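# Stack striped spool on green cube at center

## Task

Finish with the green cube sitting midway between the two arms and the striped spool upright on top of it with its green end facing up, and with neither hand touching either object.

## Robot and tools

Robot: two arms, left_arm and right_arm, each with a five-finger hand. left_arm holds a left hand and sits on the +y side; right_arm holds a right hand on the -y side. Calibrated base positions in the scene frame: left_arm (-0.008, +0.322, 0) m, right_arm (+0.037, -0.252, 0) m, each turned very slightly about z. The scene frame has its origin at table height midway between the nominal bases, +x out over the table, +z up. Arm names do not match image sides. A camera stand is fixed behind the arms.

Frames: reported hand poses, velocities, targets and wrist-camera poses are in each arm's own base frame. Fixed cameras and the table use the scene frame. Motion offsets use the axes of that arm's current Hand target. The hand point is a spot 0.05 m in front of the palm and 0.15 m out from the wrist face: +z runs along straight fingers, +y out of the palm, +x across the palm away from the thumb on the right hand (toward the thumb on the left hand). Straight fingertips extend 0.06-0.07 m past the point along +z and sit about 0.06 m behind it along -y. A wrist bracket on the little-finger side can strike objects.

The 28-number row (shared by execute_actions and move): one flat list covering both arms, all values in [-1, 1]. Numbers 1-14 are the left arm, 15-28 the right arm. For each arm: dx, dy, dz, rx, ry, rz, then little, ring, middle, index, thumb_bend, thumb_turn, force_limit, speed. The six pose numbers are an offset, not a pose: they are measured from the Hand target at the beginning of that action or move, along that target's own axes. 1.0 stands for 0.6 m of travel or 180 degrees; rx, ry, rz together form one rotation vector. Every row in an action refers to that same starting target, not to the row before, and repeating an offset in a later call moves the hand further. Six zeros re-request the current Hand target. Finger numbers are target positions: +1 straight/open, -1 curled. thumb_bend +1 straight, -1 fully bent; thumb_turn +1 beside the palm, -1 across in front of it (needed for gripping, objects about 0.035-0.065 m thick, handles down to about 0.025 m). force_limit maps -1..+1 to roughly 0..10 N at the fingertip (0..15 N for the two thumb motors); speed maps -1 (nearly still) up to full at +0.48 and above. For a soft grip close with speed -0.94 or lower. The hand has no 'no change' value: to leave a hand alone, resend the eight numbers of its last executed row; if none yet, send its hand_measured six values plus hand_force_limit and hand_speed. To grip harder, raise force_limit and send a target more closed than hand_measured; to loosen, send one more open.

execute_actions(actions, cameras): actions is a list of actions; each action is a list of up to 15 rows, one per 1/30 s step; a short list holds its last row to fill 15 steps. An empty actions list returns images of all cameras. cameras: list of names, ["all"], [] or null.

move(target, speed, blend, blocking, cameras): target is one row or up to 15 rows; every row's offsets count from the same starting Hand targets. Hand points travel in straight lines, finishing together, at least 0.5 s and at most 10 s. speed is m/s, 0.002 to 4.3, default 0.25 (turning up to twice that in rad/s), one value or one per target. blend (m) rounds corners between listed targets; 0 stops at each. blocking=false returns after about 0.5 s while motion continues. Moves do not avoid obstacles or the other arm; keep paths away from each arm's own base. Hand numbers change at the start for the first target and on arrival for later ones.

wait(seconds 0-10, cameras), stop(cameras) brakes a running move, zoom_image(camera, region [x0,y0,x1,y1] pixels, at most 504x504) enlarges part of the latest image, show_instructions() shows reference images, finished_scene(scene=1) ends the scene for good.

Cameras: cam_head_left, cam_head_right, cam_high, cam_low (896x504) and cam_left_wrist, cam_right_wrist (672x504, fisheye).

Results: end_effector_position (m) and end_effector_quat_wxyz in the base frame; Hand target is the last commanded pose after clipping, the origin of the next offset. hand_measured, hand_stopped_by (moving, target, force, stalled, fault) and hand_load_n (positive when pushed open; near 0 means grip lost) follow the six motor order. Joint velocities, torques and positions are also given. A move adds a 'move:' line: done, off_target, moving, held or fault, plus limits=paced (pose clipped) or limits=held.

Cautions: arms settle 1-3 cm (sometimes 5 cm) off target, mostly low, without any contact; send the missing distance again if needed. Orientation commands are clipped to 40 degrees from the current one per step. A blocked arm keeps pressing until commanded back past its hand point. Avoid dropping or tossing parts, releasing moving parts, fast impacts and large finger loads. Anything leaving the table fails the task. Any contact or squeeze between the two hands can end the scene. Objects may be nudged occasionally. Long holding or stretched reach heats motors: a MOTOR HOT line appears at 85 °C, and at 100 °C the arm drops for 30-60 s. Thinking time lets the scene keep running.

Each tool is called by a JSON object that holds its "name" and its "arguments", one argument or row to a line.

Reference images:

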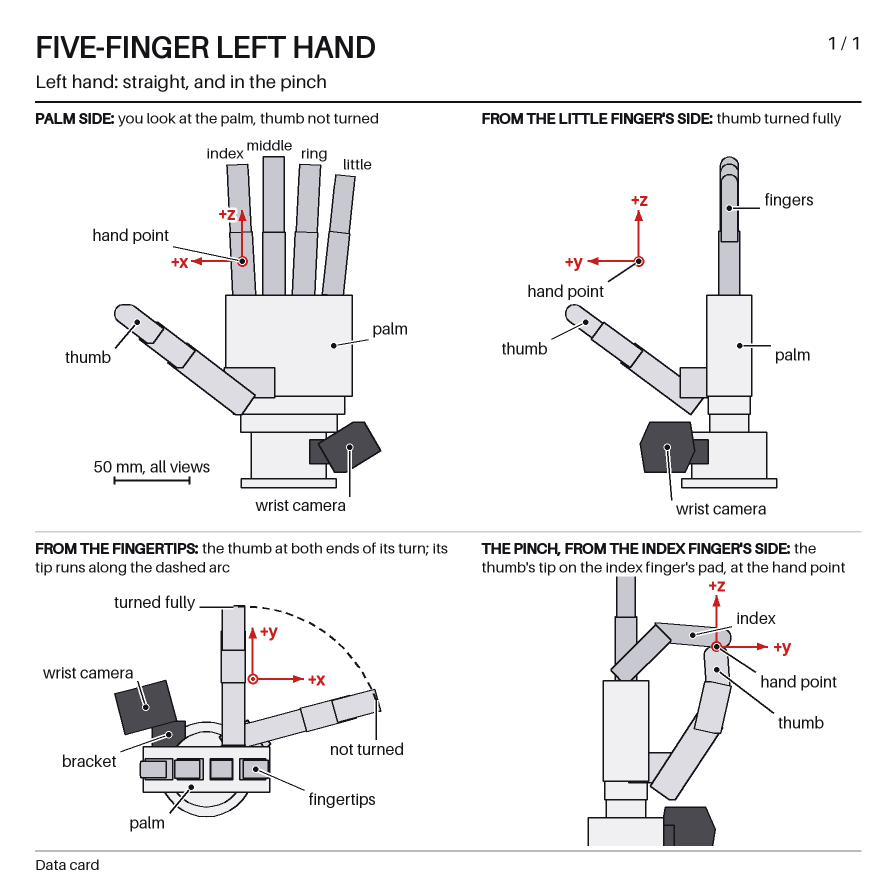

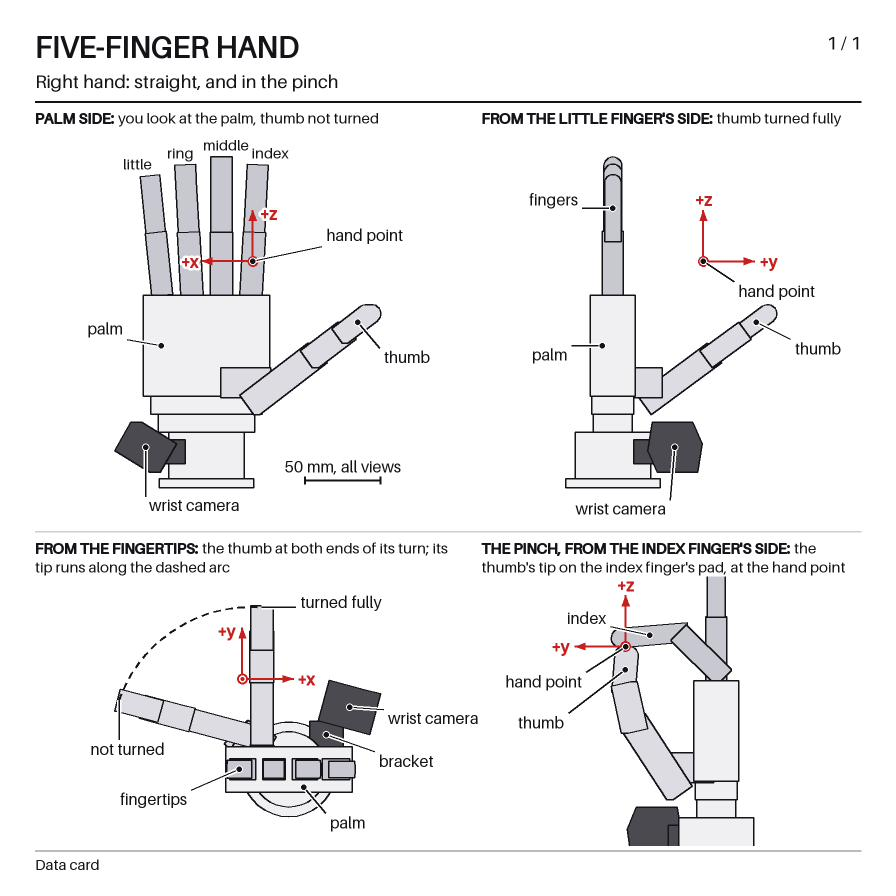

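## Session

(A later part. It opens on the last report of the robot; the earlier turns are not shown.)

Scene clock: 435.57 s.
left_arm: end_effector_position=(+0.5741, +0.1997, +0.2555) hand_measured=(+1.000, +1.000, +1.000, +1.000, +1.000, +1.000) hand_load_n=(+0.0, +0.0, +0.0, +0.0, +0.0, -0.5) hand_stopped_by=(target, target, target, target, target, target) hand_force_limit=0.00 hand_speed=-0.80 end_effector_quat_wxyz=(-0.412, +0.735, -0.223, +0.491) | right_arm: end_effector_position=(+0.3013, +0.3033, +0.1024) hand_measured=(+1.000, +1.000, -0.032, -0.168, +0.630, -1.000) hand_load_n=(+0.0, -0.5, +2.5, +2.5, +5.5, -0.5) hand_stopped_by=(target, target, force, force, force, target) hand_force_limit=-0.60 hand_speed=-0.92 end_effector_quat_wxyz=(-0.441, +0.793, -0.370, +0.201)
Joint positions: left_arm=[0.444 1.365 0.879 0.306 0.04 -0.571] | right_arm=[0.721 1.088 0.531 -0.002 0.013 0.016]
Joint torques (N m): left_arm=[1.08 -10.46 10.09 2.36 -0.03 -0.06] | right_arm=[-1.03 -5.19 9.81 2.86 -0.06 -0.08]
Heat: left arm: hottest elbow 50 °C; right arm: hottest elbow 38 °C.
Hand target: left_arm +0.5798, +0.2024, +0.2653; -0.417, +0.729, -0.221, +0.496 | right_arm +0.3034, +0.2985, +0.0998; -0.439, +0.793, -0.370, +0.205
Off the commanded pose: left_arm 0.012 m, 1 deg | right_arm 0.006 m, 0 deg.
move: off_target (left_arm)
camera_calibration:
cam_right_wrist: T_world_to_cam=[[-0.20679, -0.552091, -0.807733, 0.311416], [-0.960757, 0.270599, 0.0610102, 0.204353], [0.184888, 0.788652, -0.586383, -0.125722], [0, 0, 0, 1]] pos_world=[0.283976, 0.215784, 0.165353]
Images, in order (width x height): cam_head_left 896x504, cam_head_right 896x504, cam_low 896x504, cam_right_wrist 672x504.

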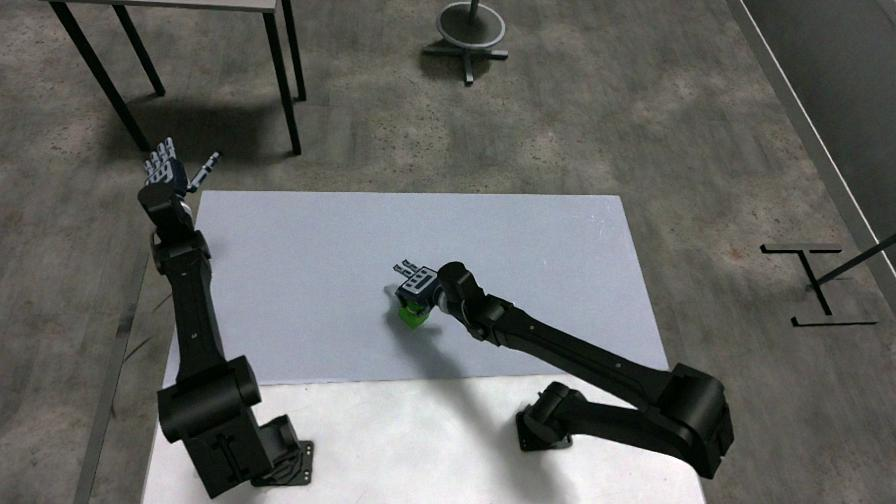

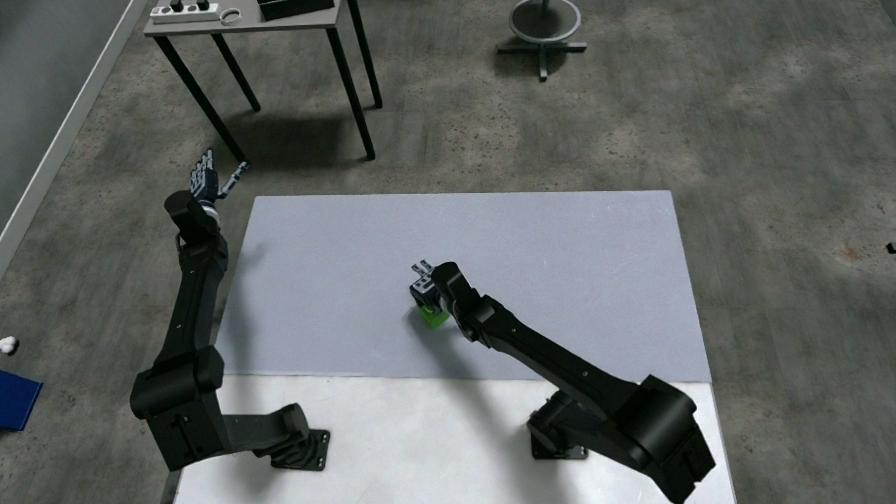

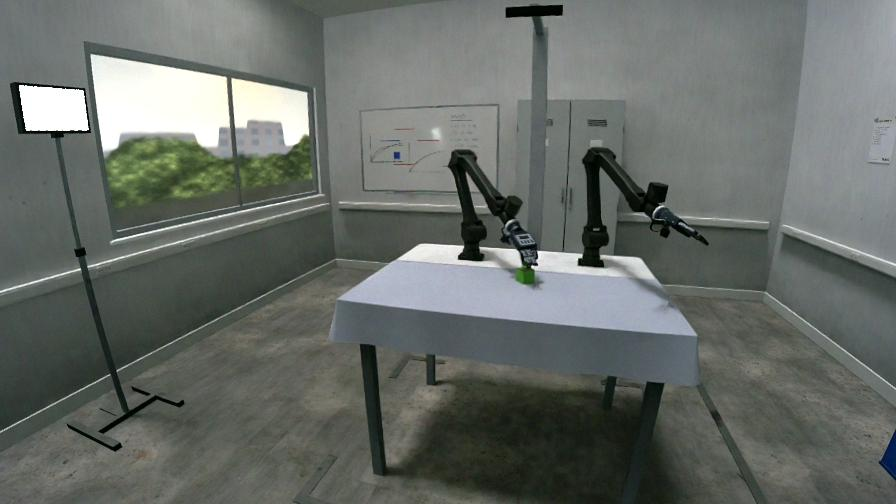

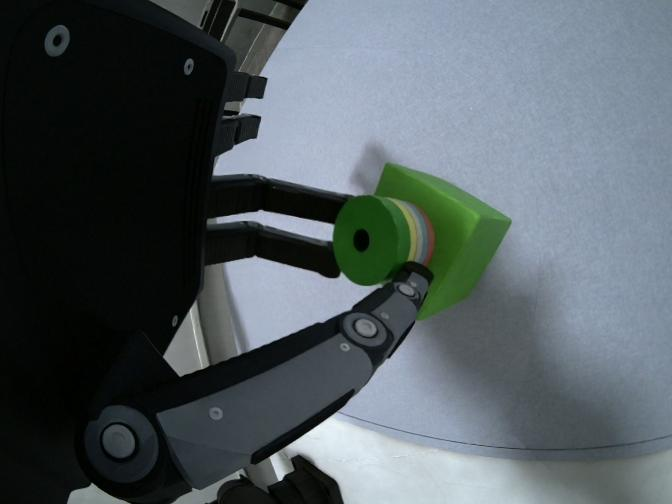

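{"name": "move", "arguments": {
  "target": [0,0,0,0,0,0,1,1,1,1,1,1,0,-0.8,0,0.0099,0.0062,0,0,0,1,1,-0.25,-0.25,0.3,-1,-0.6,-0.92],
  "speed": 0.03,
  "cameras": ["cam_right_wrist","cam_low","cam_head_left","cam_head_right"]
}}

{"name": "zoom_image", "arguments": {
  "camera": "cam_low",
  "region": [505, 250, 545, 284]
}}

{"name": "zoom_image", "arguments": {
  "camera": "cam_right_wrist",
  "region": [330, 130, 540, 340]
}}

Scene clock: 440.77 s.
left_arm: end_effector_position=(+0.5741, +0.1997, +0.2555) hand_measured=(+1.000, +1.000, +1.000, +1.000, +1.000, +1.000) hand_load_n=(+0.0, +0.0, +0.0, +0.0, +0.0, +0.0) hand_stopped_by=(target, target, target, target, target, target) hand_force_limit=0.00 hand_speed=-0.80 end_effector_quat_wxyz=(-0.412, +0.735, -0.223, +0.491) | right_arm: end_effector_position=(+0.3017, +0.3034, +0.1020) hand_measured=(+1.000, +1.000, -0.032, -0.168, +0.630, -1.000) hand_load_n=(+0.0, +0.0, +2.0, +2.5, +5.0, -0.5) hand_stopped_by=(target, target, force, force, force, target) hand_force_limit=-0.60 hand_speed=-0.92 end_effector_quat_wxyz=(-0.445, +0.791, -0.369, +0.203)
Joint positions: left_arm=[0.444 1.365 0.879 0.306 0.04 -0.571] | right_arm=[0.721 1.088 0.524 0.014 0.013 0.015]
Joint torques (N m): left_arm=[1.55 -10.29 10.26 2.39 -0.06 -0.1] | right_arm=[-0.97 -4.13 9.33 3.37 -0.05 -0.1]
Heat: left arm: hottest elbow 50 °C; right arm: hottest elbow 38 °C.
Hand target: left_arm +0.5798, +0.2024, +0.2653; -0.417, +0.729, -0.221, +0.496 | right_arm +0.3036, +0.2985, +0.0929; -0.439, +0.793, -0.370, +0.205
Off the commanded pose: left_arm 0.012 m, 1 deg | right_arm 0.011 m, 1 deg.
move: off_target (left_arm, right_arm)
camera_calibration:
cam_right_wrist: T_world_to_cam=[[-0.200509, -0.547391, -0.812501, 0.308338], [-0.961297, 0.269886, 0.0554036, 0.205613], [0.188956, 0.792164, -0.580321, -0.129141], [0, 0, 0, 1]] pos_world=[0.283882, 0.21559, 0.16419]
Images, in order (width x height): cam_head_left 896x504, cam_head_right 896x504, cam_low 896x504, cam_right_wrist 672x504.

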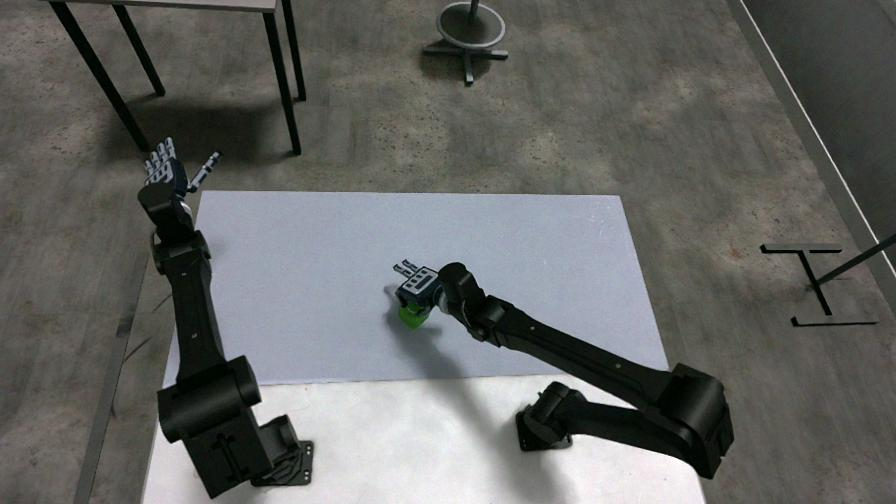

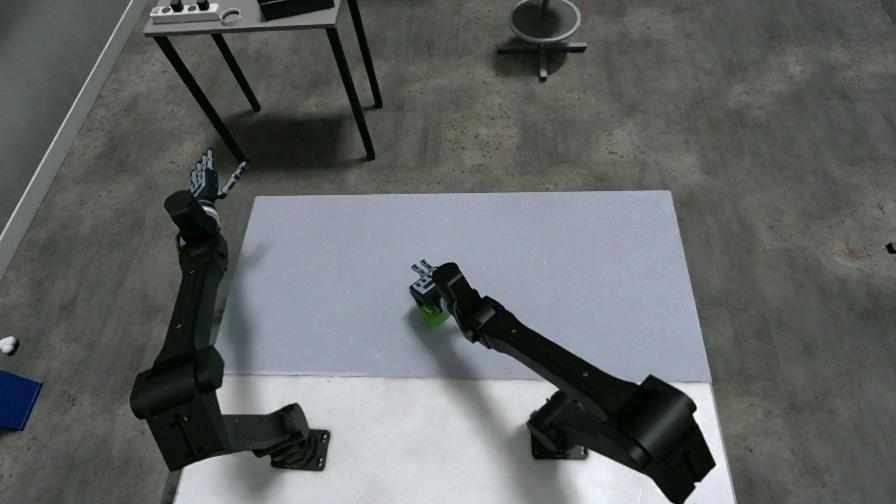

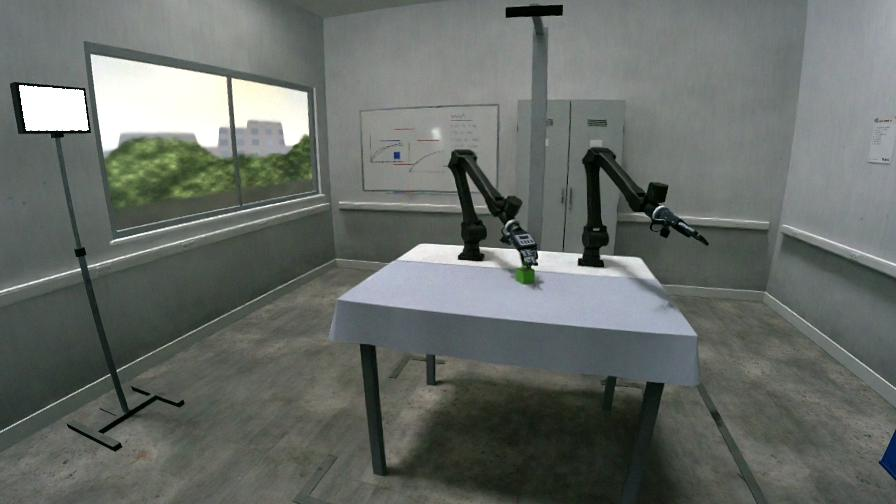

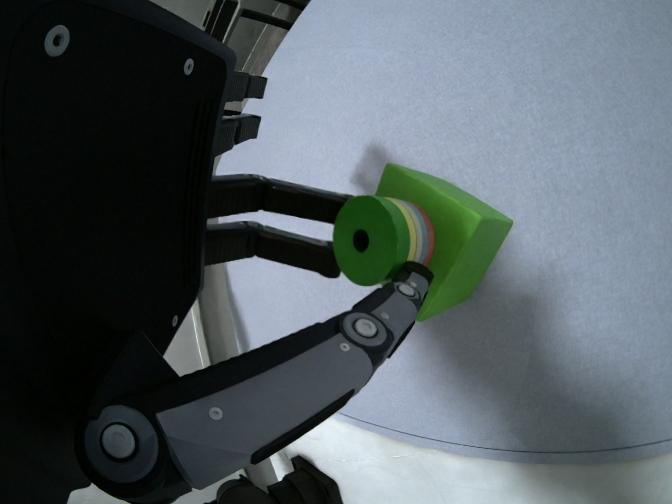

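Scaled by 12.600 from the camera's 896x504 image, which has a finer 1280x720 frame.

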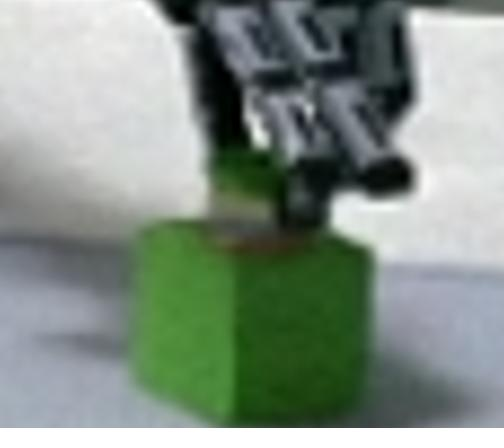

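Scaled by 2.400 from the camera's 672x504 image, which has a finer 960x720 frame.

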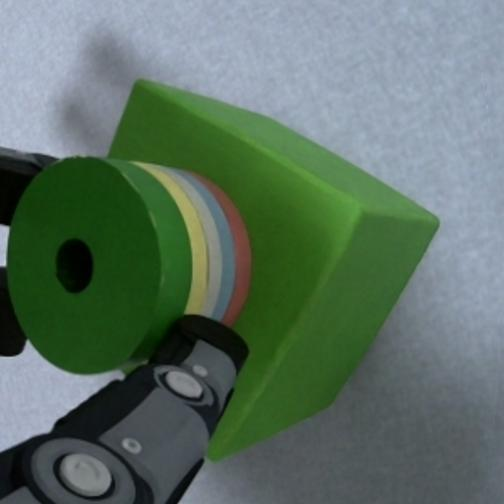

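{"name": "move", "arguments": {
  "target": [
    [0,0,0,0,0,0,1,1,1,1,1,1,0,-0.8,0,-0.0113,-0.0071,0,0,0,1,1,-0.25,-0.25,0.3,-1,-0.6,-0.92],
    [0,0,0,0,0,0,1,1,1,1,1,1,0,-0.8,0,-0.0113,-0.0071,0,0,0,1,1,0.4,0.4,0.9,-1,-0.6,-0.8]
  ],
  "speed": 0.03,
  "cameras": ["cam_right_wrist","cam_low","cam_head_left"]
}}

{"name": "zoom_image", "arguments": {
  "camera": "cam_low",
  "region": [505, 250, 545, 284]
}}

{"name": "zoom_image", "arguments": {
  "camera": "cam_right_wrist",
  "region": [330, 130, 540, 340]
}}

{"name": "zoom_image", "arguments": {
  "camera": "cam_head_left",
  "region": [390, 285, 440, 335]
}}

Scene clock: 450.53 s.
left_arm: end_effector_position=(+0.5741, +0.1997, +0.2555) hand_measured=(+1.000, +1.000, +1.000, +1.000, +1.000, +1.000) hand_load_n=(+0.0, +0.0, +0.0, +0.0, +0.0, -0.5) hand_stopped_by=(target, target, target, target, target, target) hand_force_limit=0.00 hand_speed=-0.80 end_effector_quat_wxyz=(-0.412, +0.735, -0.223, +0.491) | right_arm: end_effector_position=(+0.3017, +0.3035, +0.1020) hand_measured=(+1.000, +1.000, +0.400, +0.400, +0.900, -1.000) hand_load_n=(+0.0, +0.0, +0.0, +0.0, +0.0, +0.0) hand_stopped_by=(target, target, target, target, target, target) hand_force_limit=-0.60 hand_speed=-0.80 end_effector_quat_wxyz=(-0.445, +0.791, -0.368, +0.203)
Joint positions: left_arm=[0.444 1.365 0.879 0.306 0.04 -0.571] | right_arm=[0.721 1.088 0.524 0.015 0.013 0.015]
Joint torques (N m): left_arm=[1.2 -10.23 10.11 2.39 -0.06 -0.04] | right_arm=[-0.97 -5.3 10.62 1.92 -0.05 -0.09]
Heat: left arm: hottest elbow 50 °C; right arm: hottest elbow 36 °C.
Hand target: left_arm +0.5798, +0.2024, +0.2653; -0.417, +0.729, -0.221, +0.496 | right_arm +0.3036, +0.2985, +0.1010; -0.439, +0.793, -0.370, +0.205
Off the commanded pose: left_arm 0.012 m, 1 deg | right_arm 0.005 m, 1 deg.
move: off_target (left_arm)
camera_calibration:
cam_right_wrist: T_world_to_cam=[[-0.200107, -0.547361, -0.812621, 0.308339], [-0.961357, 0.269746, 0.0550392, 0.205811], [0.189075, 0.792233, -0.580188, -0.129172], [0, 0, 0, 1]] pos_world=[0.283982, 0.215591, 0.164291]
Images, in order (width x height): cam_head_left 896x504, cam_low 896x504, cam_right_wrist 672x504.

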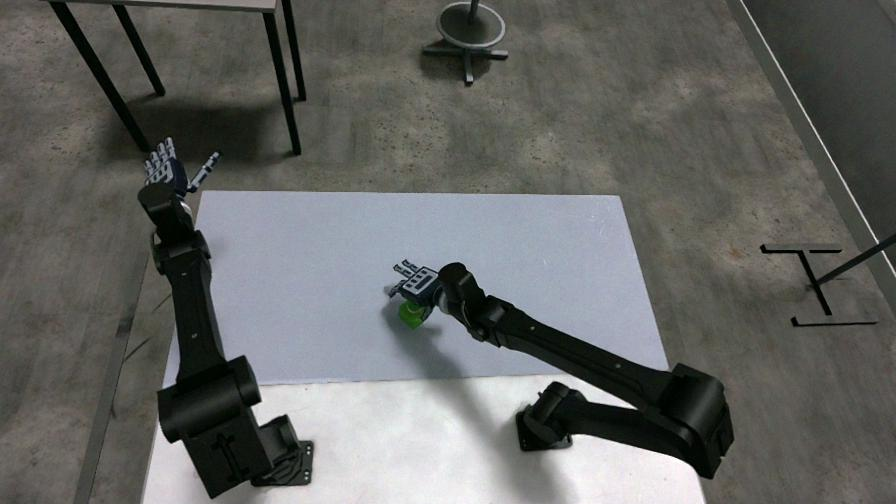

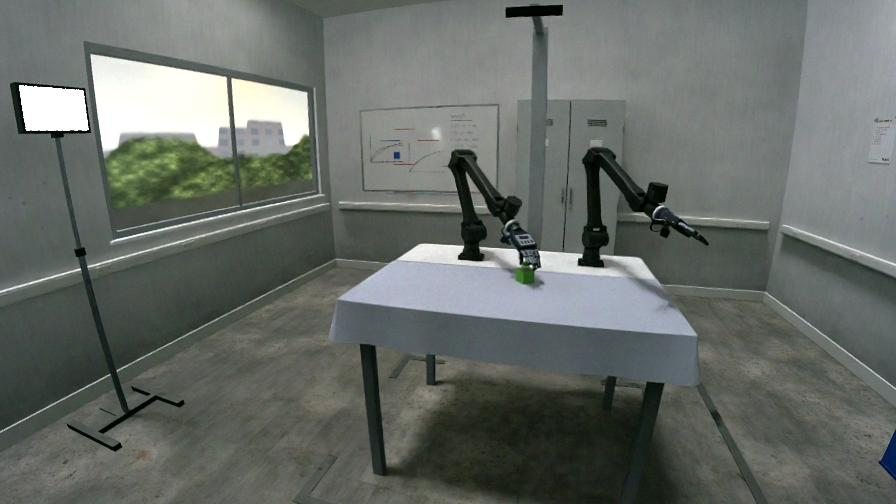

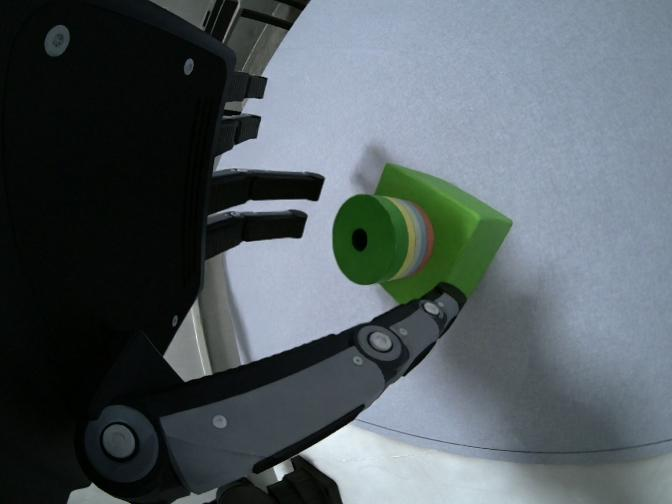

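Scaled by 12.600 from the camera's 896x504 image, which has a finer 1280x720 frame.

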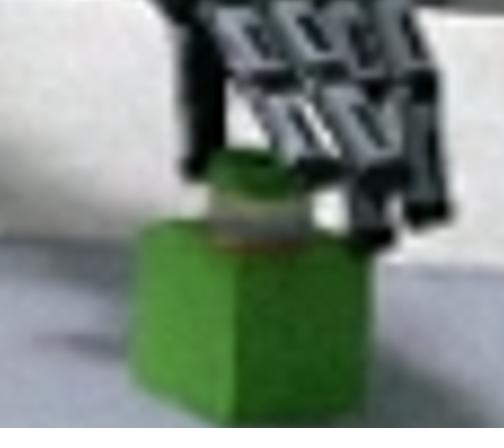

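Scaled by 2.400 from the camera's 672x504 image, which has a finer 960x720 frame.

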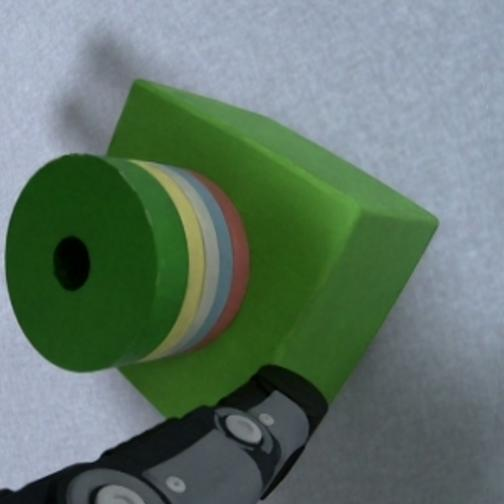

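Scaled by 10.080 from the camera's 896x504 image, which has a finer 1280x720 frame.

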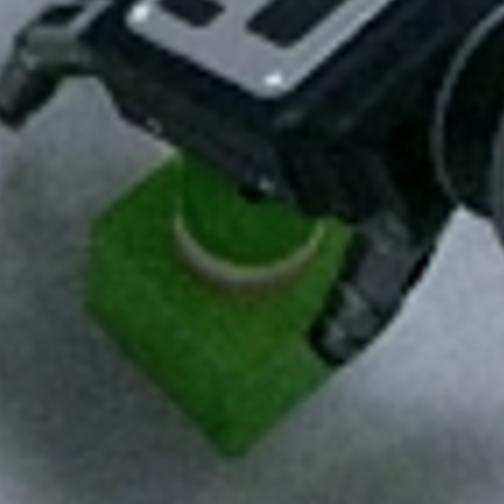

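{"name": "move", "arguments": {
  "target": [0,0,0,0,0,0,1,1,1,1,1,1,0,-0.8,0,-0.1837,-0.1148,0,0,0,1,1,0.9,0.9,1,-1,-0.6,0],
  "speed": 0.12,
  "cameras": ["cam_right_wrist","cam_low","cam_head_left","cam_high"]
}}

{"name": "zoom_image", "arguments": {
  "camera": "cam_low",
  "region": [505, 250, 545, 290]
}}

{"name": "zoom_image", "arguments": {
  "camera": "cam_head_left",
  "region": [390, 285, 440, 335]
}}

Scene clock: 455.73 s.
left_arm: end_effector_position=(+0.5741, +0.1997, +0.2555) hand_measured=(+1.000, +1.000, +1.000, +1.000, +1.000, +1.000) hand_load_n=(+0.0, +0.0, +0.0, +0.0, +0.0, -0.5) hand_stopped_by=(target, target, target, target, target, target) hand_force_limit=0.00 hand_speed=-0.80 end_effector_quat_wxyz=(-0.412, +0.735, -0.223, +0.491) | right_arm: end_effector_position=(+0.2934, +0.2961, +0.2041) hand_measured=(+1.000, +1.000, +0.900, +0.900, +1.000, -1.000) hand_load_n=(+0.0, +0.0, +0.0, +0.0, +0.0, +0.0) hand_stopped_by=(target, target, target, target, target, target) hand_force_limit=-0.60 hand_speed=0.00 end_effector_quat_wxyz=(-0.425, +0.802, -0.373, +0.195)
Joint positions: left_arm=[0.444 1.365 0.879 0.306 0.04 -0.571] | right_arm=[0.721 0.937 0.75 -0.411 0.013 0.014]
Joint torques (N m): left_arm=[1.44 -10.29 10.28 2.33 0.01 -0.06] | right_arm=[-0.91 -4.95 16.24 1.85 -0.03 -0.09]
Heat: left arm: hottest elbow 50 °C; right arm: hottest elbow 37 °C.
Hand target: left_arm +0.5798, +0.2024, +0.2653; -0.417, +0.729, -0.221, +0.496 | right_arm +0.3036, +0.2986, +0.2308; -0.439, +0.793, -0.370, +0.205
Off the commanded pose: left_arm 0.012 m, 1 deg | right_arm 0.029 m, 2 deg.
move: off_target (left_arm, right_arm)
camera_calibration:
cam_right_wrist: T_world_to_cam=[[-0.22932, -0.573611, -0.786373, 0.39658], [-0.958914, 0.271768, 0.0813977, 0.187489], [0.16702, 0.772731, -0.612365, -0.0437746], [0, 0, 0, 1]] pos_world=[0.278041, 0.210355, 0.269792]
Images, in order (width x height): cam_head_left 896x504, cam_high 896x504, cam_low 896x504, cam_right_wrist 672x504.

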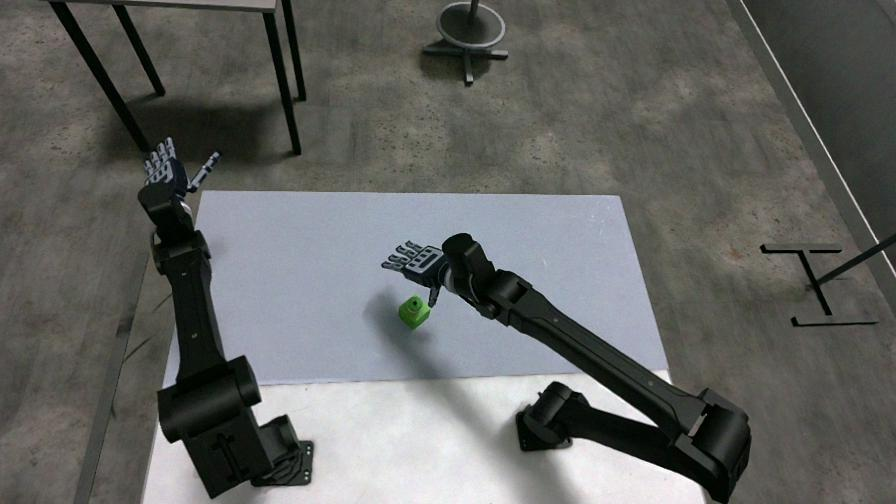

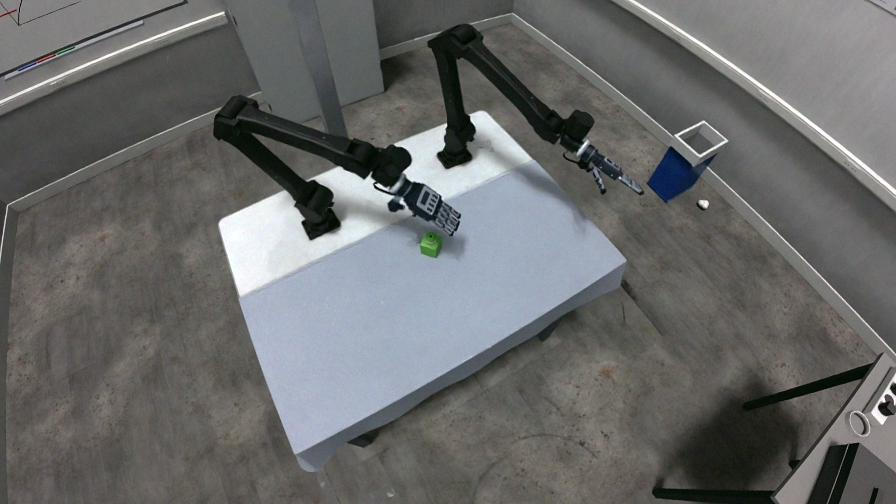

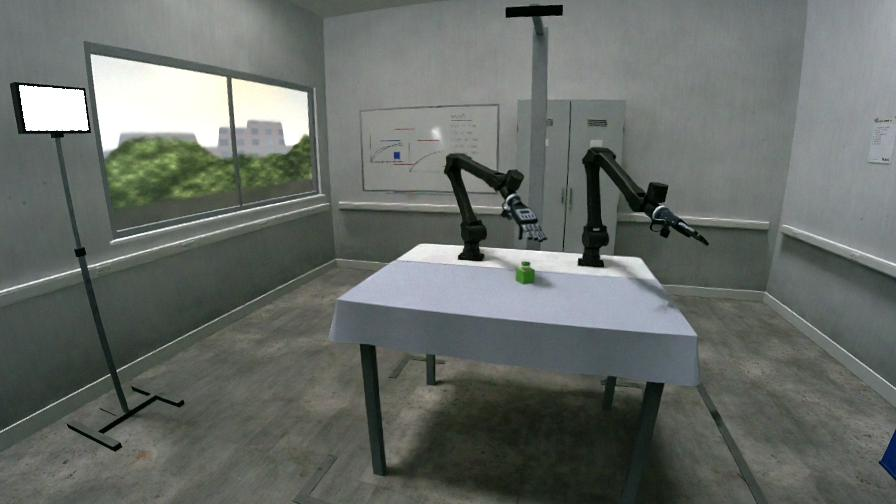

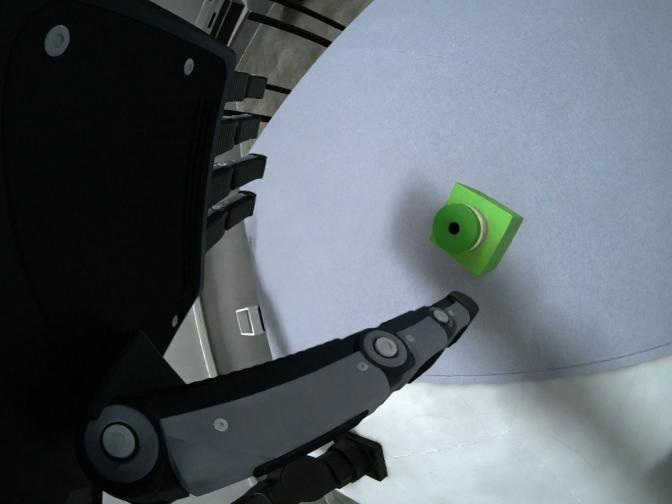

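Scaled by 12.600 from the camera's 896x504 image, which has a finer 1280x720 frame.

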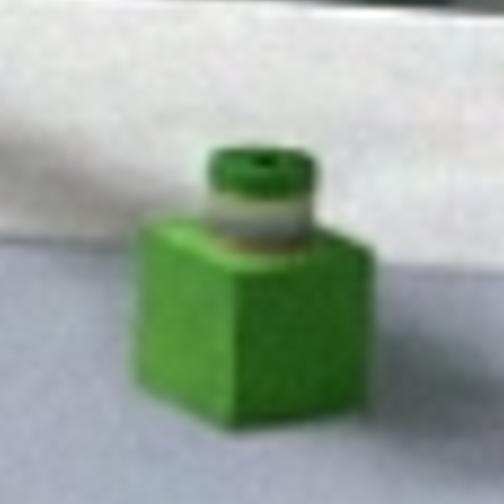

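Scaled by 10.080 from the camera's 896x504 image, which has a finer 1280x720 frame.

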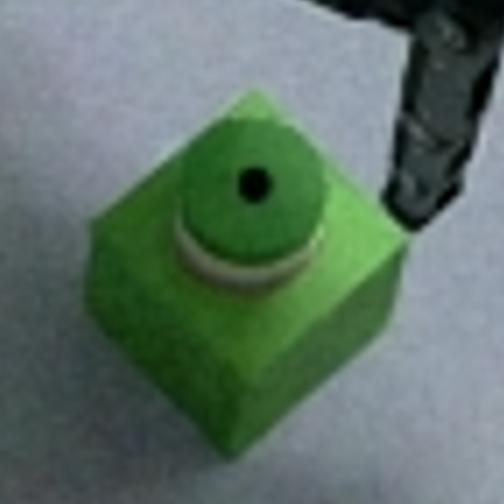

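{"name": "finished_scene", "arguments": {

}}

The scene is finished: the task was done.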